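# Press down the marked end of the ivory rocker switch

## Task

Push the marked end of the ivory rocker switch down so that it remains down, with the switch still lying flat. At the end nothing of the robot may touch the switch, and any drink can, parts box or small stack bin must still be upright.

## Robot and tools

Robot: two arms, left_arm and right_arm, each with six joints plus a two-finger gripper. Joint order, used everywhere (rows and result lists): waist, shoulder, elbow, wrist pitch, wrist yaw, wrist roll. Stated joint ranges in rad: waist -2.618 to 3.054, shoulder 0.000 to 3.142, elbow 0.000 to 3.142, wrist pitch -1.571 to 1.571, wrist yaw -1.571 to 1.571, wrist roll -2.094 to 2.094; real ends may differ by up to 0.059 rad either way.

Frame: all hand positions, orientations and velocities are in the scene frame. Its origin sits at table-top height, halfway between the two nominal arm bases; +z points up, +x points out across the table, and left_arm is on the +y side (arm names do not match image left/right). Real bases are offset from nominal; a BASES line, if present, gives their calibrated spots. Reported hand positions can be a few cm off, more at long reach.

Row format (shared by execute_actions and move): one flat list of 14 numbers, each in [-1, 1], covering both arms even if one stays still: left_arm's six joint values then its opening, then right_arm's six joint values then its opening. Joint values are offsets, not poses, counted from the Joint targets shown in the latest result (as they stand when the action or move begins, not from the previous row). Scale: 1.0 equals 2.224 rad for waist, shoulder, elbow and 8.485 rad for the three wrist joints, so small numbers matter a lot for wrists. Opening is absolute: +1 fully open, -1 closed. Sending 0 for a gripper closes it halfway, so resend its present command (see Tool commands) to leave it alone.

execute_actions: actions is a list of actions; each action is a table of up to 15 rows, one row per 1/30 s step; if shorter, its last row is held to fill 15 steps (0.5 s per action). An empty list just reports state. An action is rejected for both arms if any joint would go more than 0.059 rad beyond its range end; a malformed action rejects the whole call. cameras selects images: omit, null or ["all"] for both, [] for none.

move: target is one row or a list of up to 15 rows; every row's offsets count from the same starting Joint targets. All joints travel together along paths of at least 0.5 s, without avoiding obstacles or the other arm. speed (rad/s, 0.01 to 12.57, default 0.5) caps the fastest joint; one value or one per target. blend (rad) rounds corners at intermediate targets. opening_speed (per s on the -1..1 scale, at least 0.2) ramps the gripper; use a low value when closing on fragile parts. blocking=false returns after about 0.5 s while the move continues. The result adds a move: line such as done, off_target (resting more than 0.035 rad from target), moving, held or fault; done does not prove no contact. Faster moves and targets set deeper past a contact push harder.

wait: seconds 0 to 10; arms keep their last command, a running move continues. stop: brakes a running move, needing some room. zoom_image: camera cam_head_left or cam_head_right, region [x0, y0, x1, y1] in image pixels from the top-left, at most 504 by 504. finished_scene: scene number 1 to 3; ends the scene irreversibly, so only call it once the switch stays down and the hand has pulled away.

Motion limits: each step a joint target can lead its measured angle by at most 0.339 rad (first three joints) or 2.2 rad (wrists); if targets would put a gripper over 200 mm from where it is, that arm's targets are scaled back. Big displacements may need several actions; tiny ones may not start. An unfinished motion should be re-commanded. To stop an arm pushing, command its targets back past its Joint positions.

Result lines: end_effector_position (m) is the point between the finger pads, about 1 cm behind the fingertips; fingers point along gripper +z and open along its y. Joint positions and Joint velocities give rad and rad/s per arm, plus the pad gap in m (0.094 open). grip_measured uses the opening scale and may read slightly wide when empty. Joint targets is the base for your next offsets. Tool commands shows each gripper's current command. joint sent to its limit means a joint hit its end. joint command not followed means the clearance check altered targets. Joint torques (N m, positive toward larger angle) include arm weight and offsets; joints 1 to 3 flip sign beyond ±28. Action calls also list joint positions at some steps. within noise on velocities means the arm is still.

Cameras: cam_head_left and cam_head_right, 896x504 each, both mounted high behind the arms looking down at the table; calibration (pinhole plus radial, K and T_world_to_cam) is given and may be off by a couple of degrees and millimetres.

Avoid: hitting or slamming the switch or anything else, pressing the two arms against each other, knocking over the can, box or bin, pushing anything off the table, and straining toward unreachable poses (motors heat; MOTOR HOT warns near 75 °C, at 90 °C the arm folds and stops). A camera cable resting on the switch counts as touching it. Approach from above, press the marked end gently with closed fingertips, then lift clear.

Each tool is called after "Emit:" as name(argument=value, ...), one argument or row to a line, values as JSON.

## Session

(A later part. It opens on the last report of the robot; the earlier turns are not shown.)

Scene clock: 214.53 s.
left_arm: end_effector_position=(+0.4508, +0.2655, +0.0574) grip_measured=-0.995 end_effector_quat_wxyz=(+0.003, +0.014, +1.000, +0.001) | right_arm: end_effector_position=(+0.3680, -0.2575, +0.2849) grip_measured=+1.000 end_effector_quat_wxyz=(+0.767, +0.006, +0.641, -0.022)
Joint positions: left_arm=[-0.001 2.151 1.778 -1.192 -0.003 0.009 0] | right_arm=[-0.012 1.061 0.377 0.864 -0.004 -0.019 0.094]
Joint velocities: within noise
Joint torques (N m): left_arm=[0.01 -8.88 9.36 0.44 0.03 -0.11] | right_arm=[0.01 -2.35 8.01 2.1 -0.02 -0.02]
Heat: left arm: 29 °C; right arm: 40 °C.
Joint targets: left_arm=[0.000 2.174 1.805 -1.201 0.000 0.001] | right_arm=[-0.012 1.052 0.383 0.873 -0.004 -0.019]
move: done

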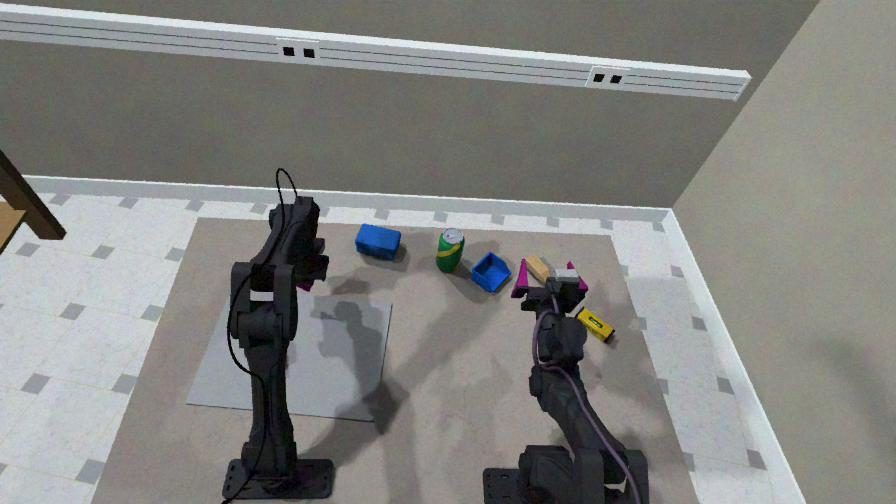

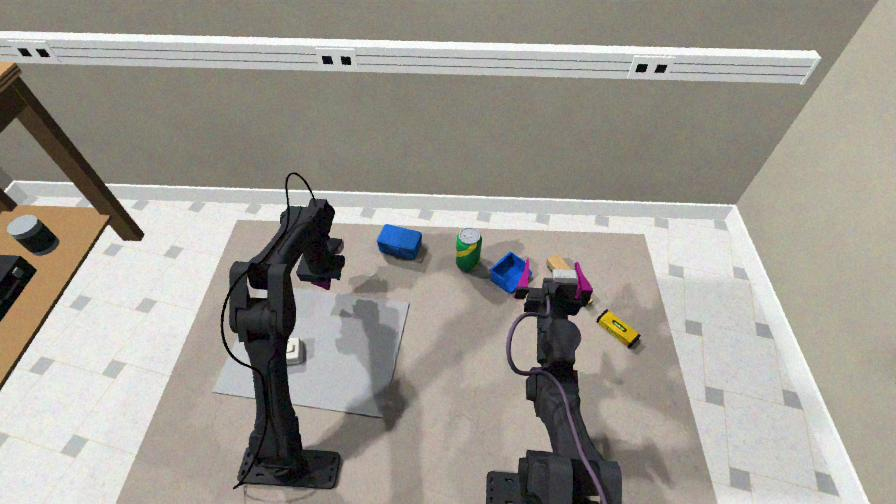

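Emit:
move(
  target=[-0.31475, 0, 0, 0, 0, 0, -1, 0, 0, 0, 0, 0, 0, 1],
  speed=0.8,
)

Emit:
zoom_image(
  camera="cam_head_right",
  region=[400, 280, 480, 360],
)

Emit:
zoom_image(
  camera="cam_head_left",
  region=[390, 280, 470, 360],
)

Scene clock: 218.73 s.
left_arm: end_effector_position=(+0.3472, -0.0024, +0.0574) grip_measured=-0.995 end_effector_quat_wxyz=(+0.002, +0.357, +0.934, -0.002) | right_arm: end_effector_position=(+0.3680, -0.2575, +0.2849) grip_measured=+1.000 end_effector_quat_wxyz=(+0.767, +0.006, +0.641, -0.022)
Joint positions: left_arm=[-0.704 2.151 1.778 -1.193 0.003 0.009 0] | right_arm=[-0.012 1.061 0.377 0.864 -0.004 -0.019 0.094]
Joint velocities: within noise
Joint torques (N m): left_arm=[0.29 -8.9 9.29 0.45 0 -0.1] | right_arm=[-0.01 -2.35 7.99 2.09 -0.01 -0.03]
Heat: left arm: 28 °C; right arm: 40 °C.
Joint targets: left_arm=[-0.700 2.174 1.805 -1.201 0.000 0.001] | right_arm=[-0.012 1.052 0.383 0.873 -0.004 -0.019]
move: done

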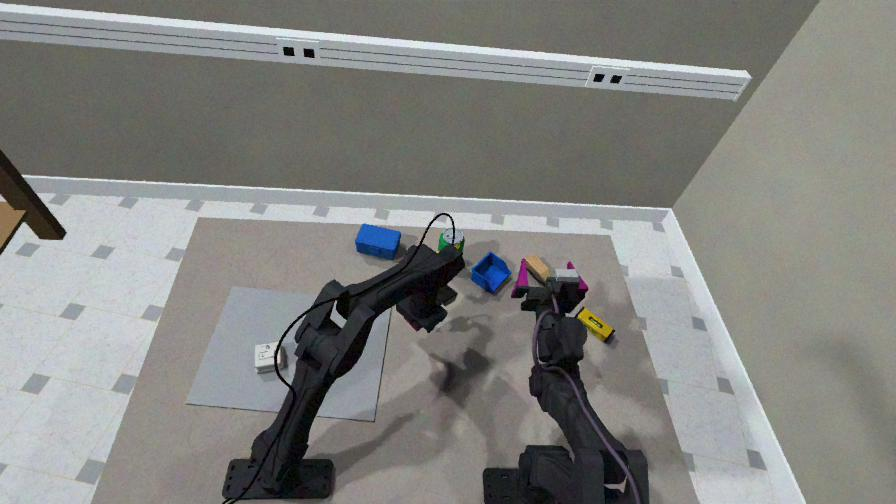

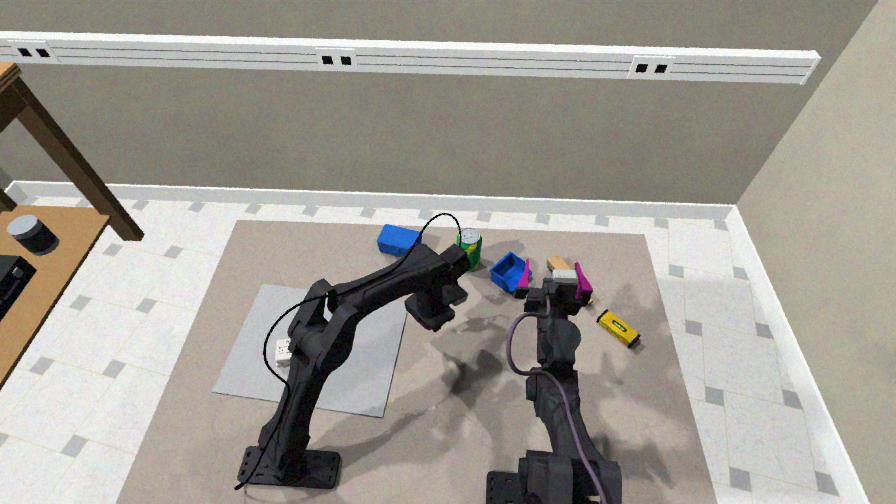

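Scaled by 6.300 from the camera's 896x504 image, which has a finer 1280x720 frame.

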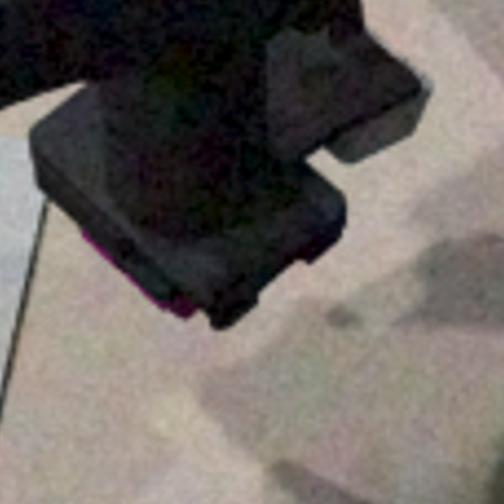

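Scaled by 6.300 from the camera's 896x504 image, which has a finer 1280x720 frame.

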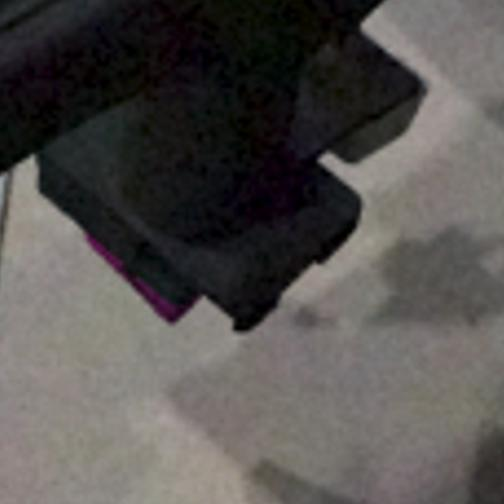

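Emit:
move(
  target=[0.4946, -0.39299, -0.22707, 0.02369, 0, 0, -1, 0, 0, 0, 0, 0, 0, 1],
  speed=0.9,
  cameras=[],
)

Emit:
move(
  target=[
    [0, 0, 0, 0, 0, 0, -1, 0.14029, 0.11151, 0.21898, -0.13117, 0.00047, 0.00224, -1],
    [0, 0, 0, 0, 0, 0, -1, 0.14029, 0.33363, 0.39497, -0.22524, 0.00047, 0.00224, -1],
  ],
  speed=0.8,
)

Emit:
zoom_image(
  camera="cam_head_right",
  region=[460, 300, 540, 380],
)

Emit:
zoom_image(
  camera="cam_head_left",
  region=[450, 300, 530, 380],
)

Scene clock: 226.70 s.
left_arm: end_effector_position=(+0.3386, +0.3940, +0.2190) grip_measured=-0.995 end_effector_quat_wxyz=(+0.263, -0.178, +0.947, +0.052) | right_arm: end_effector_position=(+0.3680, -0.2575, +0.2849) grip_measured=+1.000 end_effector_quat_wxyz=(+0.767, +0.006, +0.641, -0.022)
Joint positions: left_arm=[0.396 1.316 1.307 -1.018 -0.001 0.008 0] | right_arm=[-0.012 1.061 0.377 0.864 -0.004 -0.019 0.094]
Joint velocities: within noise
Joint torques (N m): left_arm=[0.2 -5.26 6.89 1.66 0.03 -0.12] | right_arm=[0.01 -2.36 8.01 2.1 -0.01 -0.03]
Heat: left arm: 28 °C; right arm: 40 °C.
Joint targets: left_arm=[0.400 1.300 1.300 -1.000 0.000 0.000] | right_arm=[-0.012 1.052 0.383 0.873 -0.004 -0.019]
move: done
No camera images: "cameras" was empty.

Scene clock: 230.10 s.
left_arm: end_effector_position=(+0.3388, +0.3941, +0.2192) grip_measured=-0.995 end_effector_quat_wxyz=(+0.264, -0.178, +0.947, +0.052) | right_arm: end_effector_position=(+0.3051, -0.1602, +0.0511) grip_measured=-0.996 end_effector_quat_wxyz=(-0.005, -0.136, +0.991, +0.001)
Joint positions: left_arm=[0.396 1.316 1.307 -1.017 -0.001 0.008 0] | right_arm=[0.297 1.779 1.227 -1.029 -0.003 -0.006 0]
Joint velocities: within noise
Joint torques (N m): left_arm=[0.08 -5.18 6.86 1.65 0.01 -0.1] | right_arm=[0.28 -5.71 9.24 0.27 0.03 0.04]
Heat: left arm: 28 °C; right arm: 40 °C.
Joint targets: left_arm=[0.400 1.300 1.300 -1.000 0.000 0.000] | right_arm=[0.300 1.794 1.262 -1.038 0.000 0.000]
move: done

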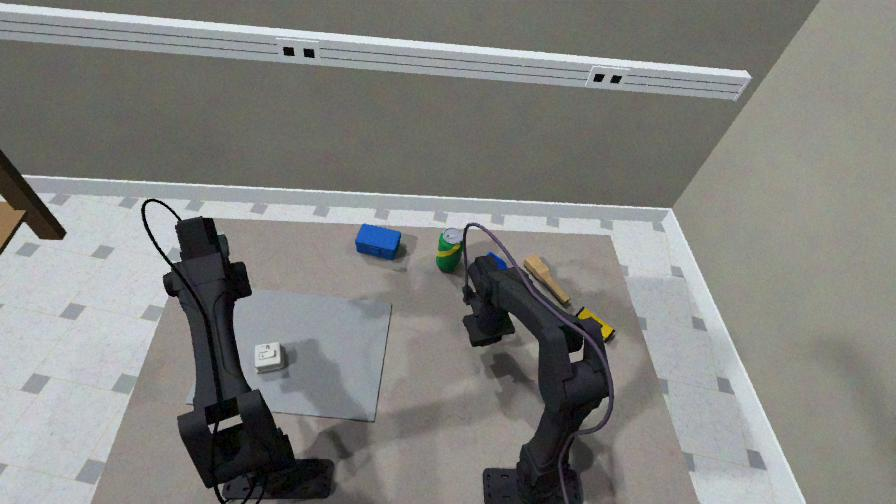

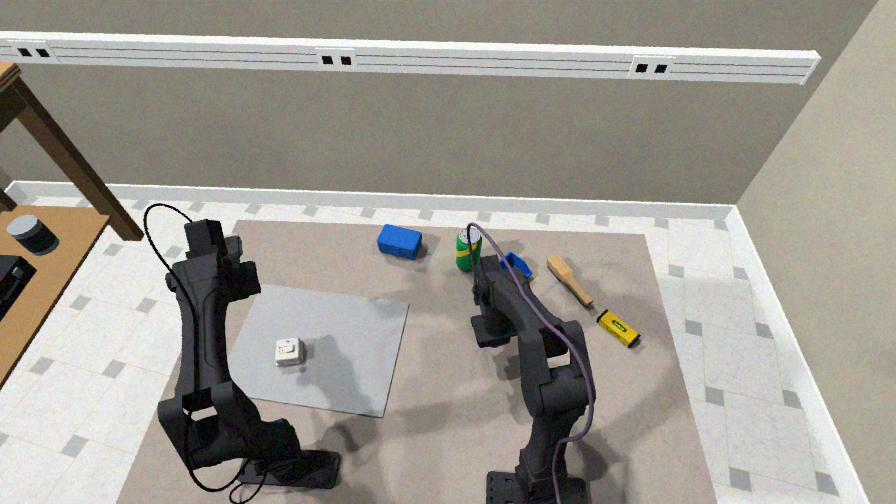

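Scaled by 6.300 from the camera's 896x504 image, which has a finer 1280x720 frame.

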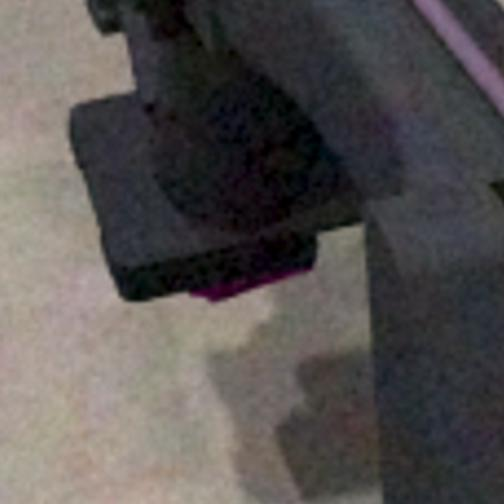

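Scaled by 6.300 from the camera's 896x504 image, which has a finer 1280x720 frame.

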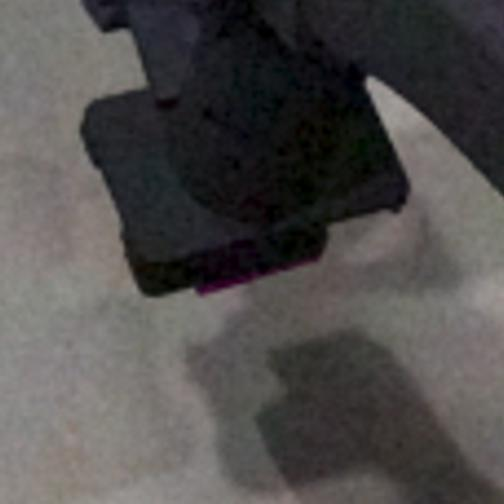

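Emit:
move(
  target=[0, 0, 0, 0, 0, 0, -1, 0.13489, 0.17086, 0.24415, -0.01921, 0, 0, -1],
  speed=0.6,
)

Emit:
zoom_image(
  camera="cam_head_right",
  region=[390, 290, 470, 370],
)

Emit:
zoom_image(
  camera="cam_head_left",
  region=[390, 290, 470, 370],
)

Scene clock: 239.70 s.
left_arm: end_effector_position=(+0.3389, +0.3941, +0.2192) grip_measured=-0.995 end_effector_quat_wxyz=(+0.264, -0.178, +0.947, +0.052) | right_arm: end_effector_position=(+0.3511, -0.0181, +0.0557) grip_measured=-0.996 end_effector_quat_wxyz=(-0.001, -0.286, +0.958, +0.001)
Joint positions: left_arm=[0.396 1.316 1.307 -1.017 -0.001 0.008 0] | right_arm=[0.604 2.149 1.768 -1.191 -0.002 -0.005 0]
Joint velocities: within noise
Joint torques (N m): left_arm=[0.21 -5.23 6.79 1.67 0.03 -0.12] | right_arm=[-0.38 -8.2 9.58 0.24 0.02 0.03]
Heat: left arm: 28 °C; right arm: 38 °C.
Joint targets: left_arm=[0.400 1.300 1.300 -1.000 0.000 0.000] | right_arm=[0.600 2.174 1.805 -1.201 0.000 0.000]
move: off_target (right_arm); right_arm: the elbow is farthest, 0.037 rad from its target

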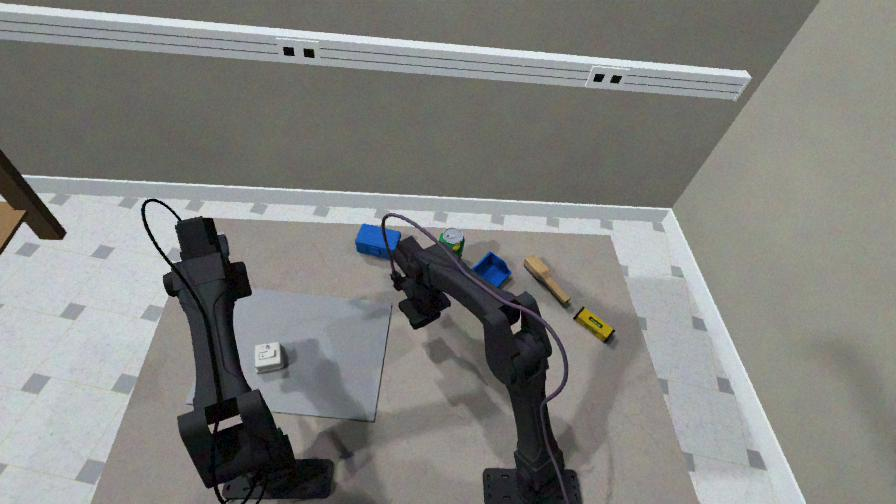

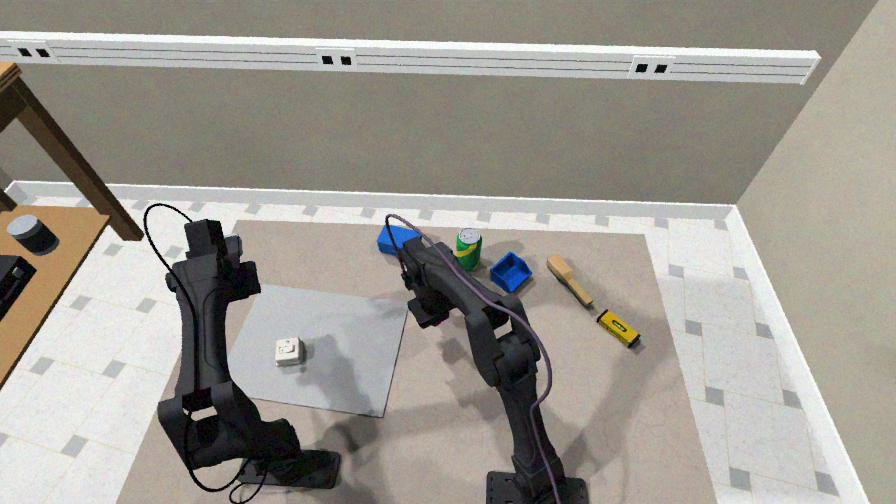

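Scaled by 6.300 from the camera's 896x504 image, which has a finer 1280x720 frame.

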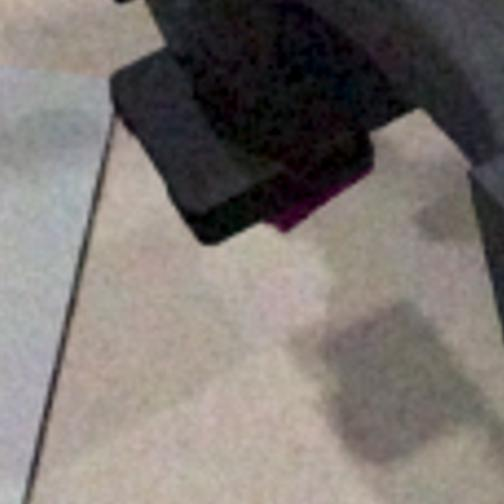

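Scaled by 6.300 from the camera's 896x504 image, which has a finer 1280x720 frame.

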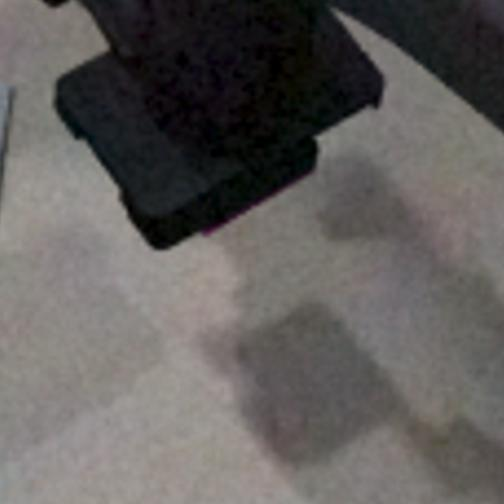

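Emit:
move(
  target=[0, 0, 0, 0, 0, 0, -1, -0.4946, -0.20352, -0.28385, 0.02096, 0, 0, -1],
  speed=0.8,
)

Emit:
zoom_image(
  camera="cam_head_right",
  region=[560, 310, 640, 390],
)

Emit:
zoom_image(
  camera="cam_head_left",
  region=[540, 310, 620, 390],
)

Scene clock: 245.20 s.
left_arm: end_effector_position=(+0.3390, +0.3941, +0.2192) grip_measured=-0.995 end_effector_quat_wxyz=(+0.264, -0.178, +0.947, +0.052) | right_arm: end_effector_position=(+0.2638, -0.3957, +0.0496) grip_measured=-0.996 end_effector_quat_wxyz=(-0.014, +0.261, +0.965, +0.004)
Joint positions: left_arm=[0.396 1.316 1.307 -1.016 -0.001 0.008 0] | right_arm=[-0.504 1.755 1.192 -1.036 -0.001 -0.004 0]
Joint velocities: within noise
Joint torques (N m): left_arm=[0.24 -5.3 6.9 1.67 0.02 -0.13] | right_arm=[0.31 -9.03 4.7 0.46 0 0.03]
Heat: left arm: 28 °C; right arm: 37 °C.
Joint targets: left_arm=[0.400 1.300 1.300 -0.999 0.000 0.000] | right_arm=[-0.500 1.722 1.174 -1.023 0.000 0.000]
move: done

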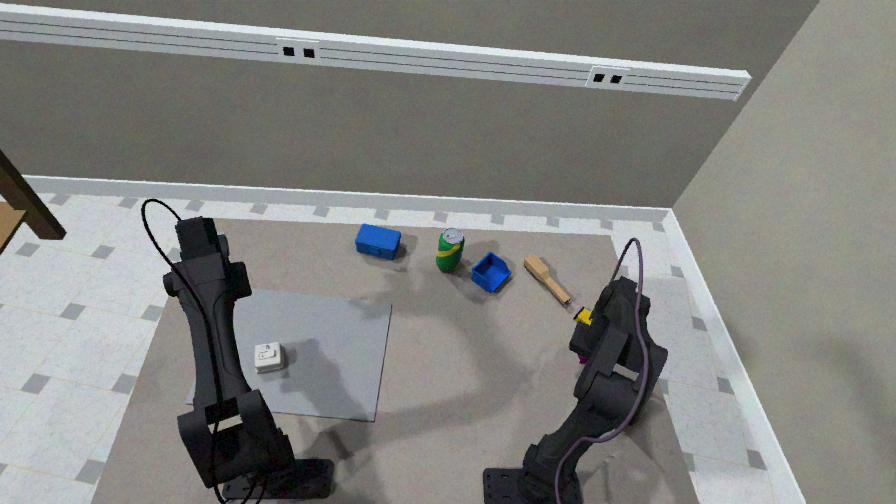

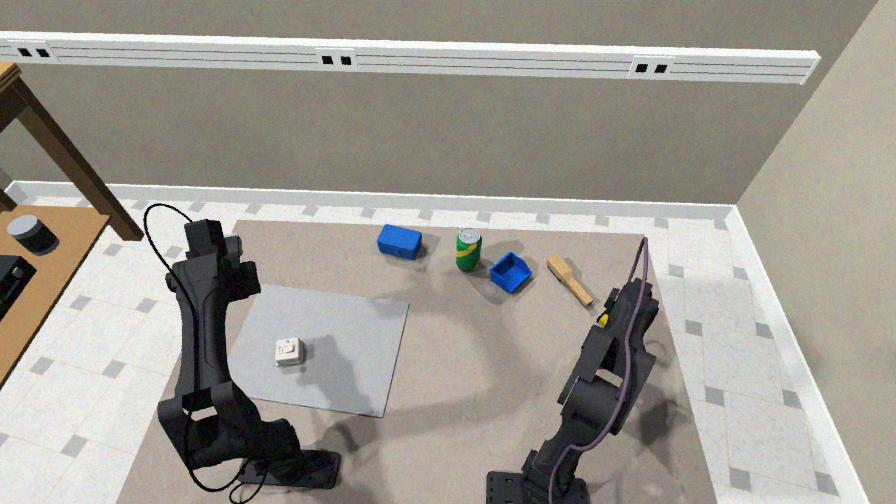

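Scaled by 6.300 from the camera's 896x504 image, which has a finer 1280x720 frame.

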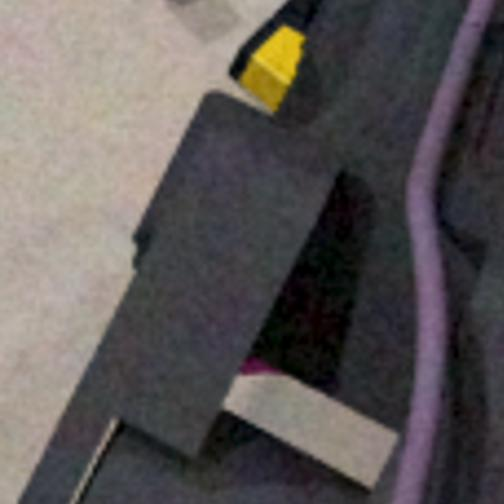

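Scaled by 6.300 from the camera's 896x504 image, which has a finer 1280x720 frame.

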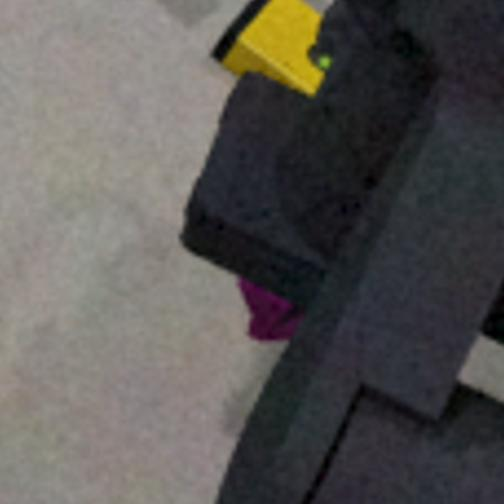

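Emit:
move(
  target=[0, 0, 0, 0, 0, 0, -1, 0.22482, 0.20342, 0.28354, -0.02098, 0, 0, -1],
  speed=0.8,
)

Emit:
zoom_image(
  camera="cam_head_right",
  region=[490, 250, 570, 330],
)

Emit:
zoom_image(
  camera="cam_head_left",
  region=[480, 250, 560, 330],
)

Scene clock: 250.93 s.
left_arm: end_effector_position=(+0.3390, +0.3941, +0.2192) grip_measured=-0.995 end_effector_quat_wxyz=(+0.264, -0.178, +0.947, +0.052) | right_arm: end_effector_position=(+0.4177, -0.2542, +0.0553) grip_measured=-0.996 end_effector_quat_wxyz=(-0.001, +0.012, +1.000, +0.000)
Joint positions: left_arm=[0.396 1.316 1.307 -1.016 -0.001 0.008 0] | right_arm=[0.003 2.15 1.767 -1.191 0 -0.004 0]
Joint velocities: within noise
Joint torques (N m): left_arm=[0.32 -5.33 6.84 1.67 0.04 -0.11] | right_arm=[-0.28 -8.25 9.61 0.23 0.04 0.02]
Heat: left arm: 29 °C; right arm: 36 °C.
Joint targets: left_arm=[0.400 1.300 1.300 -1.000 0.000 0.000] | right_arm=[0.000 2.174 1.804 -1.201 0.000 0.000]
move: off_target (right_arm); right_arm: the elbow is farthest, 0.038 rad from its target

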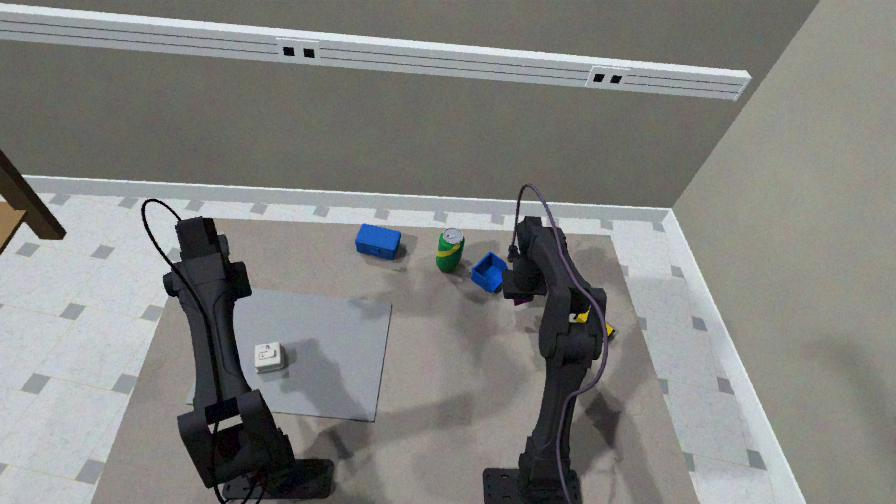

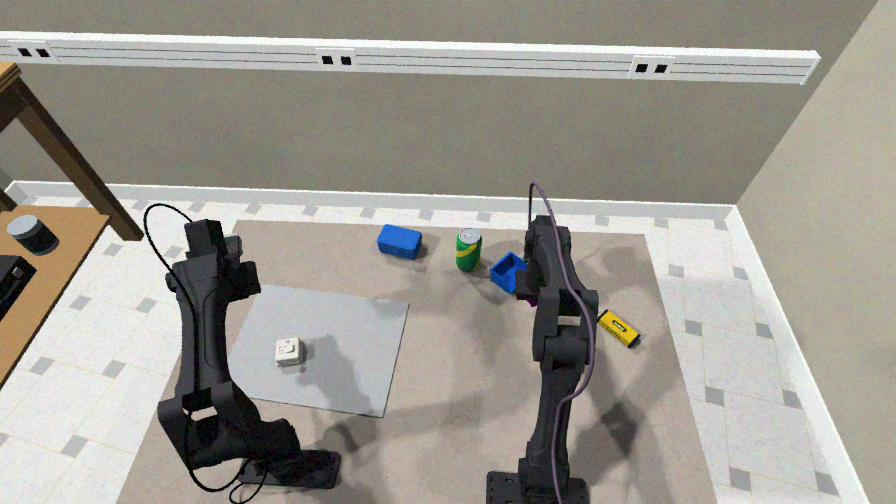

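Scaled by 6.300 from the camera's 896x504 image, which has a finer 1280x720 frame.

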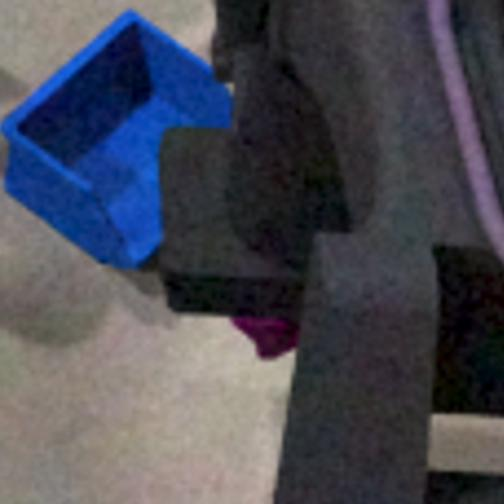

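Scaled by 6.300 from the camera's 896x504 image, which has a finer 1280x720 frame.

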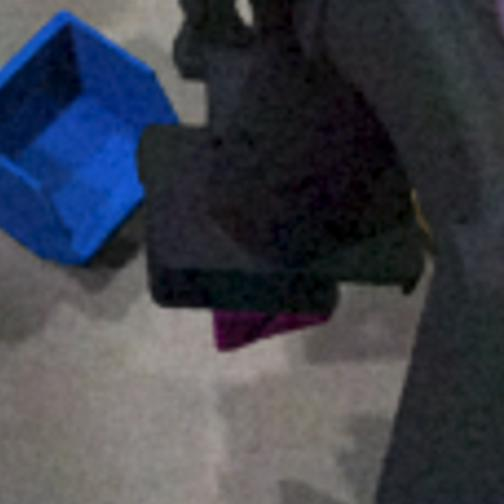

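Emit:
move(
  target=[0, 0, 0, 0, 0, 0, -1, 0, 0.01034, -0.03777, 0.01261, 0, 0, -1],
  speed=0.1,
  cameras=[],
)

Emit:
move(
  target=[0, 0, 0, 0, 0, 0, -1, 0, 0.0046, -0.0109, 0.00407, 0, 0, -1],
  speed=0.05,
  cameras=[],
)

Scene clock: 266.57 s.
left_arm: end_effector_position=(+0.3390, +0.3941, +0.2192) grip_measured=-0.995 end_effector_quat_wxyz=(+0.264, -0.178, +0.947, +0.052) | right_arm: end_effector_position=(+0.4289, -0.2545, +0.0396) grip_measured=-0.996 end_effector_quat_wxyz=(+0.016, +0.012, +1.000, +0.000)
Joint positions: left_arm=[0.396 1.316 1.307 -1.016 -0.001 0.008 0] | right_arm=[0.003 2.172 1.738 -1.106 0 -0.004 0]
Joint velocities: within noise
Joint torques (N m): left_arm=[0.28 -5.16 6.79 1.66 0 -0.11] | right_arm=[-0.27 -8.36 5.01 0.49 -0.01 0.02]
Heat: left arm: 29 °C; right arm: 35 °C.
Joint targets: left_arm=[0.400 1.300 1.300 -1.000 0.000 0.000] | right_arm=[0.000 2.197 1.720 -1.094 0.000 0.000]
move: done
No camera images: "cameras" was empty.

Scene clock: 267.70 s.
left_arm: end_effector_position=(+0.3390, +0.3941, +0.2192) grip_measured=-0.995 end_effector_quat_wxyz=(+0.264, -0.178, +0.947, +0.052) | right_arm: end_effector_position=(+0.4296, -0.2545, +0.0303) grip_measured=-0.996 end_effector_quat_wxyz=(+0.017, +0.012, +1.000, +0.000)
Joint positions: left_arm=[0.396 1.316 1.307 -1.016 -0.001 0.008 0] | right_arm=[0.003 2.18 1.714 -1.072 0 -0.004 0]
Joint velocities: within noise
Joint torques (N m): left_arm=[0.24 -5.22 6.84 1.69 0.02 -0.11] | right_arm=[-0.27 -8.28 4.92 0.51 -0.01 0.01]
Heat: left arm: 29 °C; right arm: 35 °C.
Joint targets: left_arm=[0.400 1.300 1.300 -1.000 0.000 0.000] | right_arm=[0.000 2.207 1.696 -1.059 0.000 0.000]
move: done
No camera images: "cameras" was empty.

Emit:
move(
  target=[0, 0, 0, 0, 0, 0, -1, 0, 0.0052, -0.01006, 0.00398, 0, 0, -1],
  speed=0.05,
  cameras=[],
)

Emit:
move(
  target=[0, 0, 0, 0, 0, 0, -1, 0, 0.0052, -0.01006, 0.00398, 0, 0, -1],
  speed=0.05,
  cameras=[],
)

Scene clock: 270.17 s.
left_arm: end_effector_position=(+0.3390, +0.3941, +0.2192) grip_measured=-0.995 end_effector_quat_wxyz=(+0.264, -0.178, +0.947, +0.052) | right_arm: end_effector_position=(+0.4301, -0.2546, +0.0206) grip_measured=-0.996 end_effector_quat_wxyz=(+0.017, +0.012, +1.000, +0.000)
Joint positions: left_arm=[0.396 1.316 1.307 -1.016 -0.001 0.008 0] | right_arm=[0.003 2.191 1.692 -1.038 0 -0.004 0]
Joint velocities: within noise
Joint torques (N m): left_arm=[0.29 -5.15 6.82 1.64 0.02 -0.1] | right_arm=[-0.27 -8.28 4.86 0.56 -0.01 0.02]
Heat: left arm: 30 °C; right arm: 35 °C.
Joint targets: left_arm=[0.400 1.300 1.300 -1.000 0.000 0.000] | right_arm=[0.000 2.219 1.673 -1.025 0.000 0.000]
move: done
No camera images: "cameras" was empty.

Scene clock: 271.27 s.
left_arm: end_effector_position=(+0.3390, +0.3941, +0.2192) grip_measured=-0.995 end_effector_quat_wxyz=(+0.264, -0.178, +0.947, +0.052) | right_arm: end_effector_position=(+0.4300, -0.2546, +0.0106) grip_measured=-0.996 end_effector_quat_wxyz=(+0.017, +0.012, +1.000, +0.000)
Joint positions: left_arm=[0.396 1.316 1.307 -1.016 -0.001 0.008 0] | right_arm=[0.003 2.202 1.67 -1.005 0 -0.004 0]
Joint velocities: within noise
Joint torques (N m): left_arm=[0.17 -5.31 6.94 1.64 0.02 -0.1] | right_arm=[-0.25 -8.29 4.81 0.58 -0.01 0.02]
Heat: left arm: 30 °C; right arm: 35 °C.
Joint targets: left_arm=[0.400 1.300 1.300 -1.000 0.000 0.000] | right_arm=[0.000 2.230 1.651 -0.992 0.000 0.000]
move: done
No camera images: "cameras" was empty.

Emit:
move(
  target=[0, 0, 0, 0, 0, 0, -1, 0, 0.0026, -0.00503, 0.002, 0, 0, -1],
  speed=0.04,
  cameras=[],
)

Emit:
move(
  target=[0, 0, 0, 0, 0, 0, -1, 0, 0.0026, -0.00503, 0.002, 0, 0, -1],
  speed=0.04,
  cameras=["cam_head_left"],
)

Scene clock: 273.07 s.
left_arm: end_effector_position=(+0.3390, +0.3941, +0.2192) grip_measured=-0.995 end_effector_quat_wxyz=(+0.264, -0.178, +0.947, +0.052) | right_arm: end_effector_position=(+0.4298, -0.2545, +0.0055) grip_measured=-0.996 end_effector_quat_wxyz=(+0.016, +0.012, +1.000, +0.000)
Joint positions: left_arm=[0.396 1.316 1.307 -1.016 -0.001 0.008 0] | right_arm=[0.003 2.209 1.659 -0.988 0 -0.004 0]
Joint velocities: within noise
Joint torques (N m): left_arm=[0.31 -5.15 6.75 1.66 0.03 -0.12] | right_arm=[-0.27 -8.23 4.78 0.55 -0.01 0.02]
Heat: left arm: 30 °C; right arm: 35 °C.
Joint targets: left_arm=[0.400 1.300 1.300 -1.000 0.000 0.000] | right_arm=[0.000 2.236 1.640 -0.975 0.000 0.000]
move: done
No camera images: "cameras" was empty.

Scene clock: 273.77 s.
left_arm: end_effector_position=(+0.3390, +0.3941, +0.2192) grip_measured=-0.995 end_effector_quat_wxyz=(+0.264, -0.178, +0.947, +0.052) | right_arm: end_effector_position=(+0.4309, -0.2546, +0.0050) grip_measured=-0.996 end_effector_quat_wxyz=(+0.019, +0.012, +1.000, +0.000)
Joint positions: left_arm=[0.396 1.316 1.307 -1.016 -0.001 0.008 0] | right_arm=[0.003 2.209 1.656 -0.981 0 -0.004 0]
Joint velocities: within noise
Joint torques (N m): left_arm=[0.24 -5.22 6.84 1.63 0.01 -0.12] | right_arm=[-0.27 -7.94 4.1 0.67 -0.01 0.02]
Heat: left arm: 30 °C; right arm: 35 °C.
Joint targets: left_arm=[0.400 1.300 1.300 -1.000 0.000 0.000] | right_arm=[0.000 2.242 1.629 -0.958 0.000 0.000]
move: done
Images, in order (width x height): cam_head_left 896x504.

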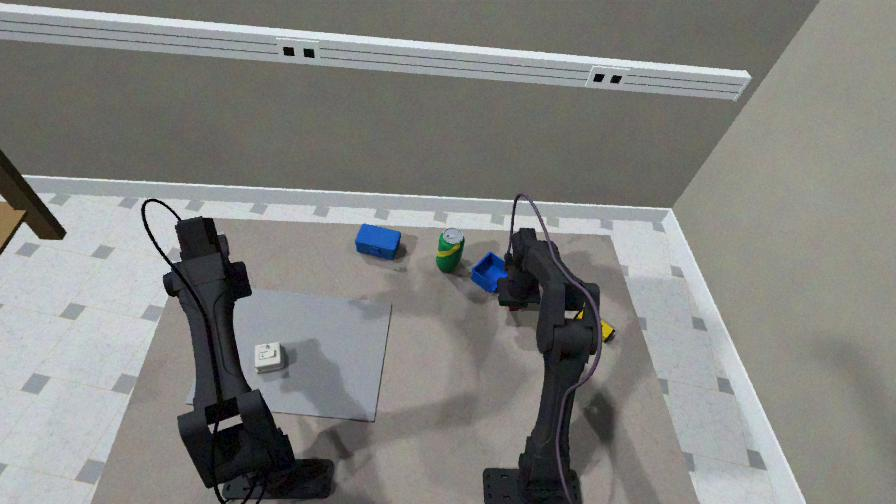

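Emit:
move(
  target=[-0.53957, 0.32077, 0.10733, -0.01134, 0, 0, -1, 0, -0.46853, -0.23786, -0.00495, 0, 0, -1],
  speed=0.8,
  cameras=["cam_head_left"],
)

Scene clock: 280.77 s.
left_arm: end_effector_position=(+0.2893, -0.0015, +0.0493) grip_measured=-0.995 end_effector_quat_wxyz=(-0.001, +0.404, +0.915, +0.000) | right_arm: end_effector_position=(+0.2966, -0.2509, +0.1831) grip_measured=-0.996 end_effector_quat_wxyz=(+0.240, +0.011, +0.971, -0.004)
Joint positions: left_arm=[-0.806 1.998 1.512 -1.087 0.001 0.008 0] | right_arm=[0.003 1.211 1.12 -0.996 0 -0.004 0]
Joint velocities: within noise
Joint torques (N m): left_arm=[0.46 -7.98 9.31 0.43 -0.02 -0.1] | right_arm=[-0.25 -3.49 5.55 1.24 0 0.02]
Heat: left arm: 29 °C; right arm: 35 °C.
Joint targets: left_arm=[-0.800 2.014 1.539 -1.096 0.000 0.001] | right_arm=[0.000 1.200 1.100 -1.000 0.000 0.000]
move: done
Images, in order (width x height): cam_head_left 896x504.

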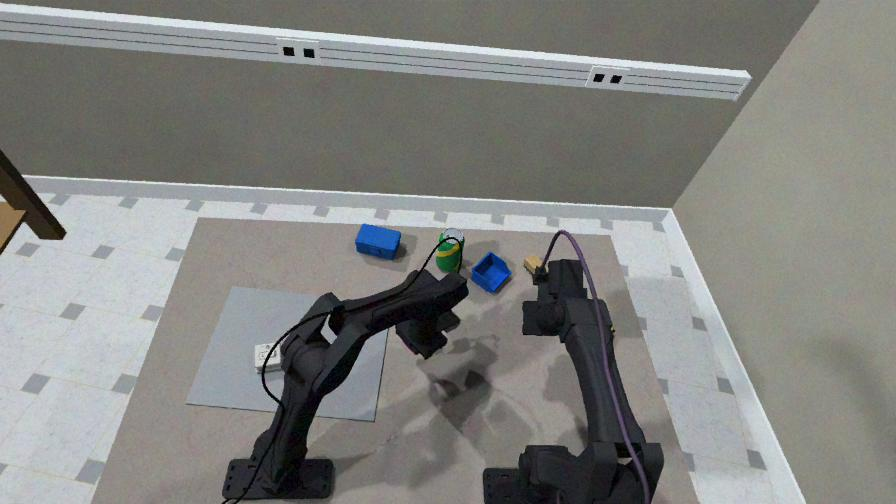

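Emit:
move(
  target=[0, 0.01772, -0.02968, 0.01246, 0, 0, -1, 0, 0, 0, 0, 0, 0, -1],
  speed=0.15,
  cameras=[],
)

Emit:
move(
  target=[0, 0.003, -0.00492, 0.00208, 0, 0, -1, 0, 0, 0, 0, 0, 0, -1],
  speed=0.04,
  cameras=[],
)

Emit:
move(
  target=[0, 0.003, -0.00492, 0.00208, 0, 0, -1, 0, 0, 0, 0, 0, 0, -1],
  speed=0.04,
  cameras=[],
)

Scene clock: 283.87 s.
left_arm: end_effector_position=(+0.2938, -0.0064, +0.0292) grip_measured=-0.995 end_effector_quat_wxyz=(+0.006, +0.404, +0.915, -0.003) | right_arm: end_effector_position=(+0.2966, -0.2509, +0.1831) grip_measured=-0.996 end_effector_quat_wxyz=(+0.240, +0.011, +0.971, -0.004)
Joint positions: left_arm=[-0.806 2.031 1.478 -1.005 0.001 0.008 0] | right_arm=[0.003 1.211 1.12 -0.996 0 -0.004 0]
Joint velocities: within noise
Joint torques (N m): left_arm=[0.42 -7.76 6.19 0.7 0.01 -0.12] | right_arm=[-0.27 -3.51 5.56 1.24 -0.01 0.02]
Heat: left arm: 29 °C; right arm: 35 °C.
Joint targets: left_arm=[-0.800 2.053 1.473 -0.990 0.000 0.001] | right_arm=[0.000 1.200 1.100 -1.000 0.000 0.000]
move: done
No camera images: "cameras" was empty.

Scene clock: 284.73 s.
left_arm: end_effector_position=(+0.2947, -0.0073, +0.0269) grip_measured=-0.995 end_effector_quat_wxyz=(+0.009, +0.404, +0.915, -0.005) | right_arm: end_effector_position=(+0.2966, -0.2509, +0.1831) grip_measured=-0.996 end_effector_quat_wxyz=(+0.240, +0.011, +0.971, -0.004)
Joint positions: left_arm=[-0.806 2.031 1.468 -0.988 0.001 0.008 0] | right_arm=[0.003 1.211 1.12 -0.996 0 -0.004 0]
Joint velocities: within noise
Joint torques (N m): left_arm=[0.43 -7.15 5.9 0.73 0.02 -0.11] | right_arm=[-0.28 -3.49 5.56 1.24 -0.01 0.02]
Heat: left arm: 29 °C; right arm: 35 °C.
Joint targets: left_arm=[-0.800 2.060 1.462 -0.972 0.000 0.001] | right_arm=[0.000 1.200 1.100 -1.000 0.000 0.000]
move: done
No camera images: "cameras" was empty.

Scene clock: 285.60 s.
left_arm: end_effector_position=(+0.2944, -0.0070, +0.0203) grip_measured=-0.995 end_effector_quat_wxyz=(+0.007, +0.404, +0.915, -0.004) | right_arm: end_effector_position=(+0.2966, -0.2509, +0.1831) grip_measured=-0.996 end_effector_quat_wxyz=(+0.240, +0.011, +0.971, -0.004)
Joint positions: left_arm=[-0.806 2.042 1.457 -0.97 0.001 0.008 0] | right_arm=[0.003 1.211 1.12 -0.996 0 -0.004 0]
Joint velocities: within noise
Joint torques (N m): left_arm=[0.47 -7.61 5.83 0.69 0.01 -0.11] | right_arm=[-0.25 -3.49 5.55 1.24 -0.01 0.02]
Heat: left arm: 29 °C; right arm: 35 °C.
Joint targets: left_arm=[-0.800 2.067 1.451 -0.955 0.000 0.001] | right_arm=[0.000 1.200 1.100 -1.000 0.000 0.000]
move: done
No camera images: "cameras" was empty.

Emit:
move(
  target=[0, 0.003, -0.00492, 0.00208, 0, 0, -1, 0, 0, 0, 0, 0, 0, -1],
  speed=0.04,
  cameras=[],
)

Emit:
move(
  target=[0, 0.003, -0.00492, 0.00208, 0, 0, -1, 0, 0, 0, 0, 0, 0, -1],
  speed=0.04,
  cameras=[],
)

Emit:
move(
  target=[0, 0.0015, -0.00246, 0.00104, 0, 0, -1, 0, 0, 0, 0, 0, 0, -1],
  speed=0.04,
  cameras=[],
)

Scene clock: 288.10 s.
left_arm: end_effector_position=(+0.2943, -0.0069, +0.0150) grip_measured=-0.995 end_effector_quat_wxyz=(+0.007, +0.404, +0.915, -0.003) | right_arm: end_effector_position=(+0.2966, -0.2509, +0.1831) grip_measured=-0.996 end_effector_quat_wxyz=(+0.240, +0.011, +0.971, -0.004)
Joint positions: left_arm=[-0.806 2.049 1.446 -0.953 0.001 0.008 0] | right_arm=[0.003 1.211 1.12 -0.996 0 -0.004 0]
Joint velocities: within noise
Joint torques (N m): left_arm=[0.44 -7.68 5.81 0.7 -0.01 -0.09] | right_arm=[-0.27 -3.48 5.56 1.23 -0.01 0.02]
Heat: left arm: 28 °C; right arm: 36 °C.
Joint targets: left_arm=[-0.800 2.073 1.440 -0.937 0.000 0.001] | right_arm=[0.000 1.200 1.100 -1.000 0.000 0.000]
move: done
No camera images: "cameras" was empty.

Scene clock: 288.90 s.
left_arm: end_effector_position=(+0.2943, -0.0068, +0.0102) grip_measured=-0.995 end_effector_quat_wxyz=(+0.007, +0.404, +0.915, -0.003) | right_arm: end_effector_position=(+0.2966, -0.2509, +0.1831) grip_measured=-0.996 end_effector_quat_wxyz=(+0.240, +0.011, +0.971, -0.004)
Joint positions: left_arm=[-0.806 2.056 1.435 -0.936 0.001 0.008 0] | right_arm=[0.003 1.211 1.12 -0.996 0 -0.004 0]
Joint velocities: within noise
Joint torques (N m): left_arm=[0.47 -7.77 5.86 0.71 -0.03 -0.11] | right_arm=[-0.25 -3.49 5.56 1.24 -0.01 0.02]
Heat: left arm: 28 °C; right arm: 36 °C.
Joint targets: left_arm=[-0.800 2.080 1.429 -0.920 0.000 0.001] | right_arm=[0.000 1.200 1.100 -1.000 0.000 0.000]
move: done
No camera images: "cameras" was empty.

Scene clock: 289.63 s.
left_arm: end_effector_position=(+0.2946, -0.0072, +0.0090) grip_measured=-0.995 end_effector_quat_wxyz=(+0.008, +0.404, +0.915, -0.004) | right_arm: end_effector_position=(+0.2966, -0.2509, +0.1831) grip_measured=-0.996 end_effector_quat_wxyz=(+0.240, +0.011, +0.971, -0.004)
Joint positions: left_arm=[-0.806 2.056 1.43 -0.926 0.001 0.008 0] | right_arm=[0.003 1.211 1.12 -0.996 0 -0.004 0]
Joint velocities: within noise
Joint torques (N m): left_arm=[0.51 -7.43 5.82 0.7 -0.01 -0.12] | right_arm=[-0.27 -3.49 5.56 1.24 -0.01 0.02]
Heat: left arm: 28 °C; right arm: 36 °C.
Joint targets: left_arm=[-0.800 2.083 1.423 -0.911 0.000 0.001] | right_arm=[0.000 1.200 1.100 -1.000 0.000 0.000]
move: done
No camera images: "cameras" was empty.

Emit:
move(
  target=[0, 0.003, -0.00492, 0.00208, 0, 0, -1, 0, 0, 0, 0, 0, 0, -1],
  speed=0.04,
  cameras=[],
)

Emit:
move(
  target=[0, 0.0015, -0.00246, 0.00104, 0, 0, -1, 0, 0, 0, 0, 0, 0, -1],
  speed=0.04,
  cameras=[],
)

Scene clock: 294.03 s.
left_arm: end_effector_position=(+0.2952, -0.0079, +0.0067) grip_measured=-0.995 end_effector_quat_wxyz=(+0.010, +0.404, +0.915, -0.005) | right_arm: end_effector_position=(+0.2966, -0.2509, +0.1831) grip_measured=-0.996 end_effector_quat_wxyz=(+0.240, +0.011, +0.971, -0.004)
Joint positions: left_arm=[-0.806 2.059 1.426 -0.915 0.001 0.008 0] | right_arm=[0.003 1.211 1.12 -0.996 0 -0.004 0]
Joint velocities: within noise
Joint torques (N m): left_arm=[0.4 -7.23 5.11 0.8 0.02 -0.1] | right_arm=[-0.25 -3.49 5.56 1.24 -0.01 0.02]
Heat: left arm: 28 °C; right arm: 36 °C.
Joint targets: left_arm=[-0.800 2.090 1.412 -0.893 0.000 0.001] | right_arm=[0.000 1.200 1.100 -1.000 0.000 0.000]
move: done
No camera images: "cameras" was empty.

Scene clock: 294.73 s.
left_arm: end_effector_position=(+0.2952, -0.0078, +0.0063) grip_measured=-0.995 end_effector_quat_wxyz=(+0.010, +0.404, +0.915, -0.005) | right_arm: end_effector_position=(+0.2966, -0.2509, +0.1831) grip_measured=-0.996 end_effector_quat_wxyz=(+0.240, +0.011, +0.971, -0.004)
Joint positions: left_arm=[-0.806 2.059 1.424 -0.913 0.001 0.008 0] | right_arm=[0.003 1.211 1.12 -0.996 0 -0.004 0]
Joint velocities: within noise
Joint torques (N m): left_arm=[0.42 -6.93 4.77 0.84 0.01 -0.11] | right_arm=[-0.25 -3.49 5.56 1.24 -0.01 0.02]
Heat: left arm: 28 °C; right arm: 36 °C.
Joint targets: left_arm=[-0.800 2.093 1.407 -0.884 0.000 0.001] | right_arm=[0.000 1.200 1.100 -1.000 0.000 0.000]
move: done
No camera images: "cameras" was empty.

Emit:
move(
  target=[
    [0.17986, -0.40153, -0.13804, -0.01367, 0, 0, -1, 0, 0, 0, 0, 0, 0, -1],
    [0.36646, -0.24415, -0.47527, 0.21025, 0, 0, -1, 0, 0, 0, 0, 0, 0, -1],
  ],
  speed=[0.8, 1.5],
)

Scene clock: 318.60 s.
left_arm: end_effector_position=(+0.4315, +0.2687, +0.1043) grip_measured=-0.995 end_effector_quat_wxyz=(+0.592, +0.008, +0.806, -0.002) | right_arm: end_effector_position=(+0.2966, -0.2509, +0.1831) grip_measured=-0.996 end_effector_quat_wxyz=(+0.240, +0.011, +0.971, -0.004)
Joint positions: left_arm=[0.009 1.537 0.355 0.878 0.005 0.008 0] | right_arm=[0.003 1.211 1.12 -0.996 0 -0.004 0]
Joint velocities: within noise
Joint torques (N m): left_arm=[0.36 -3.64 5.42 2.39 -0.06 -0.11] | right_arm=[-0.25 -3.49 5.53 1.24 -0.01 0.02]
Heat: left arm: 28 °C; right arm: 36 °C.
Joint targets: left_arm=[0.015 1.550 0.350 0.900 0.000 0.001] | right_arm=[0.000 1.200 1.100 -1.000 0.000 0.000]
move: done

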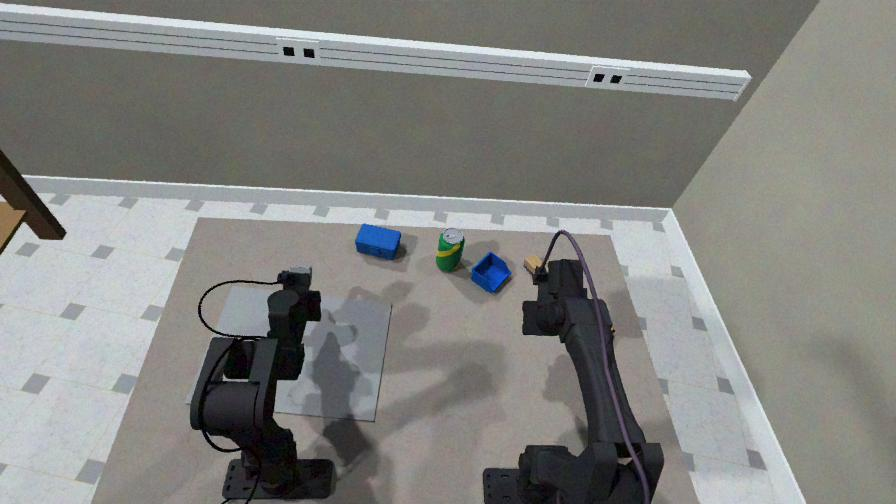

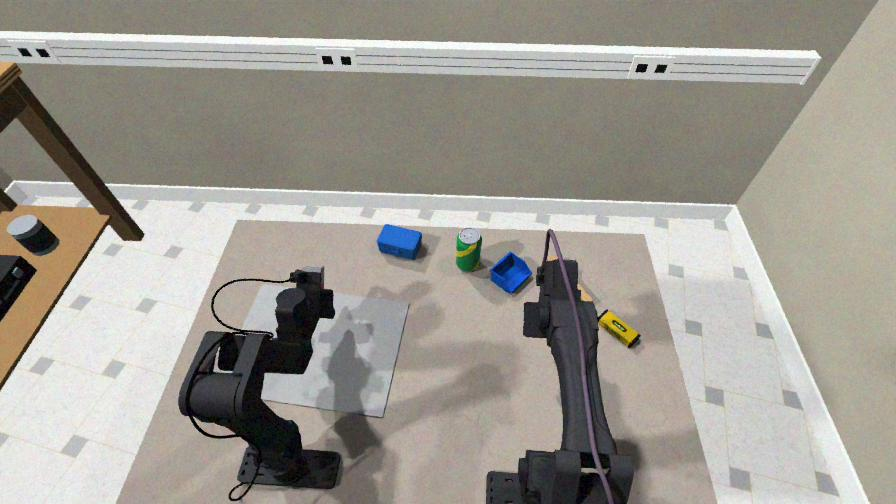

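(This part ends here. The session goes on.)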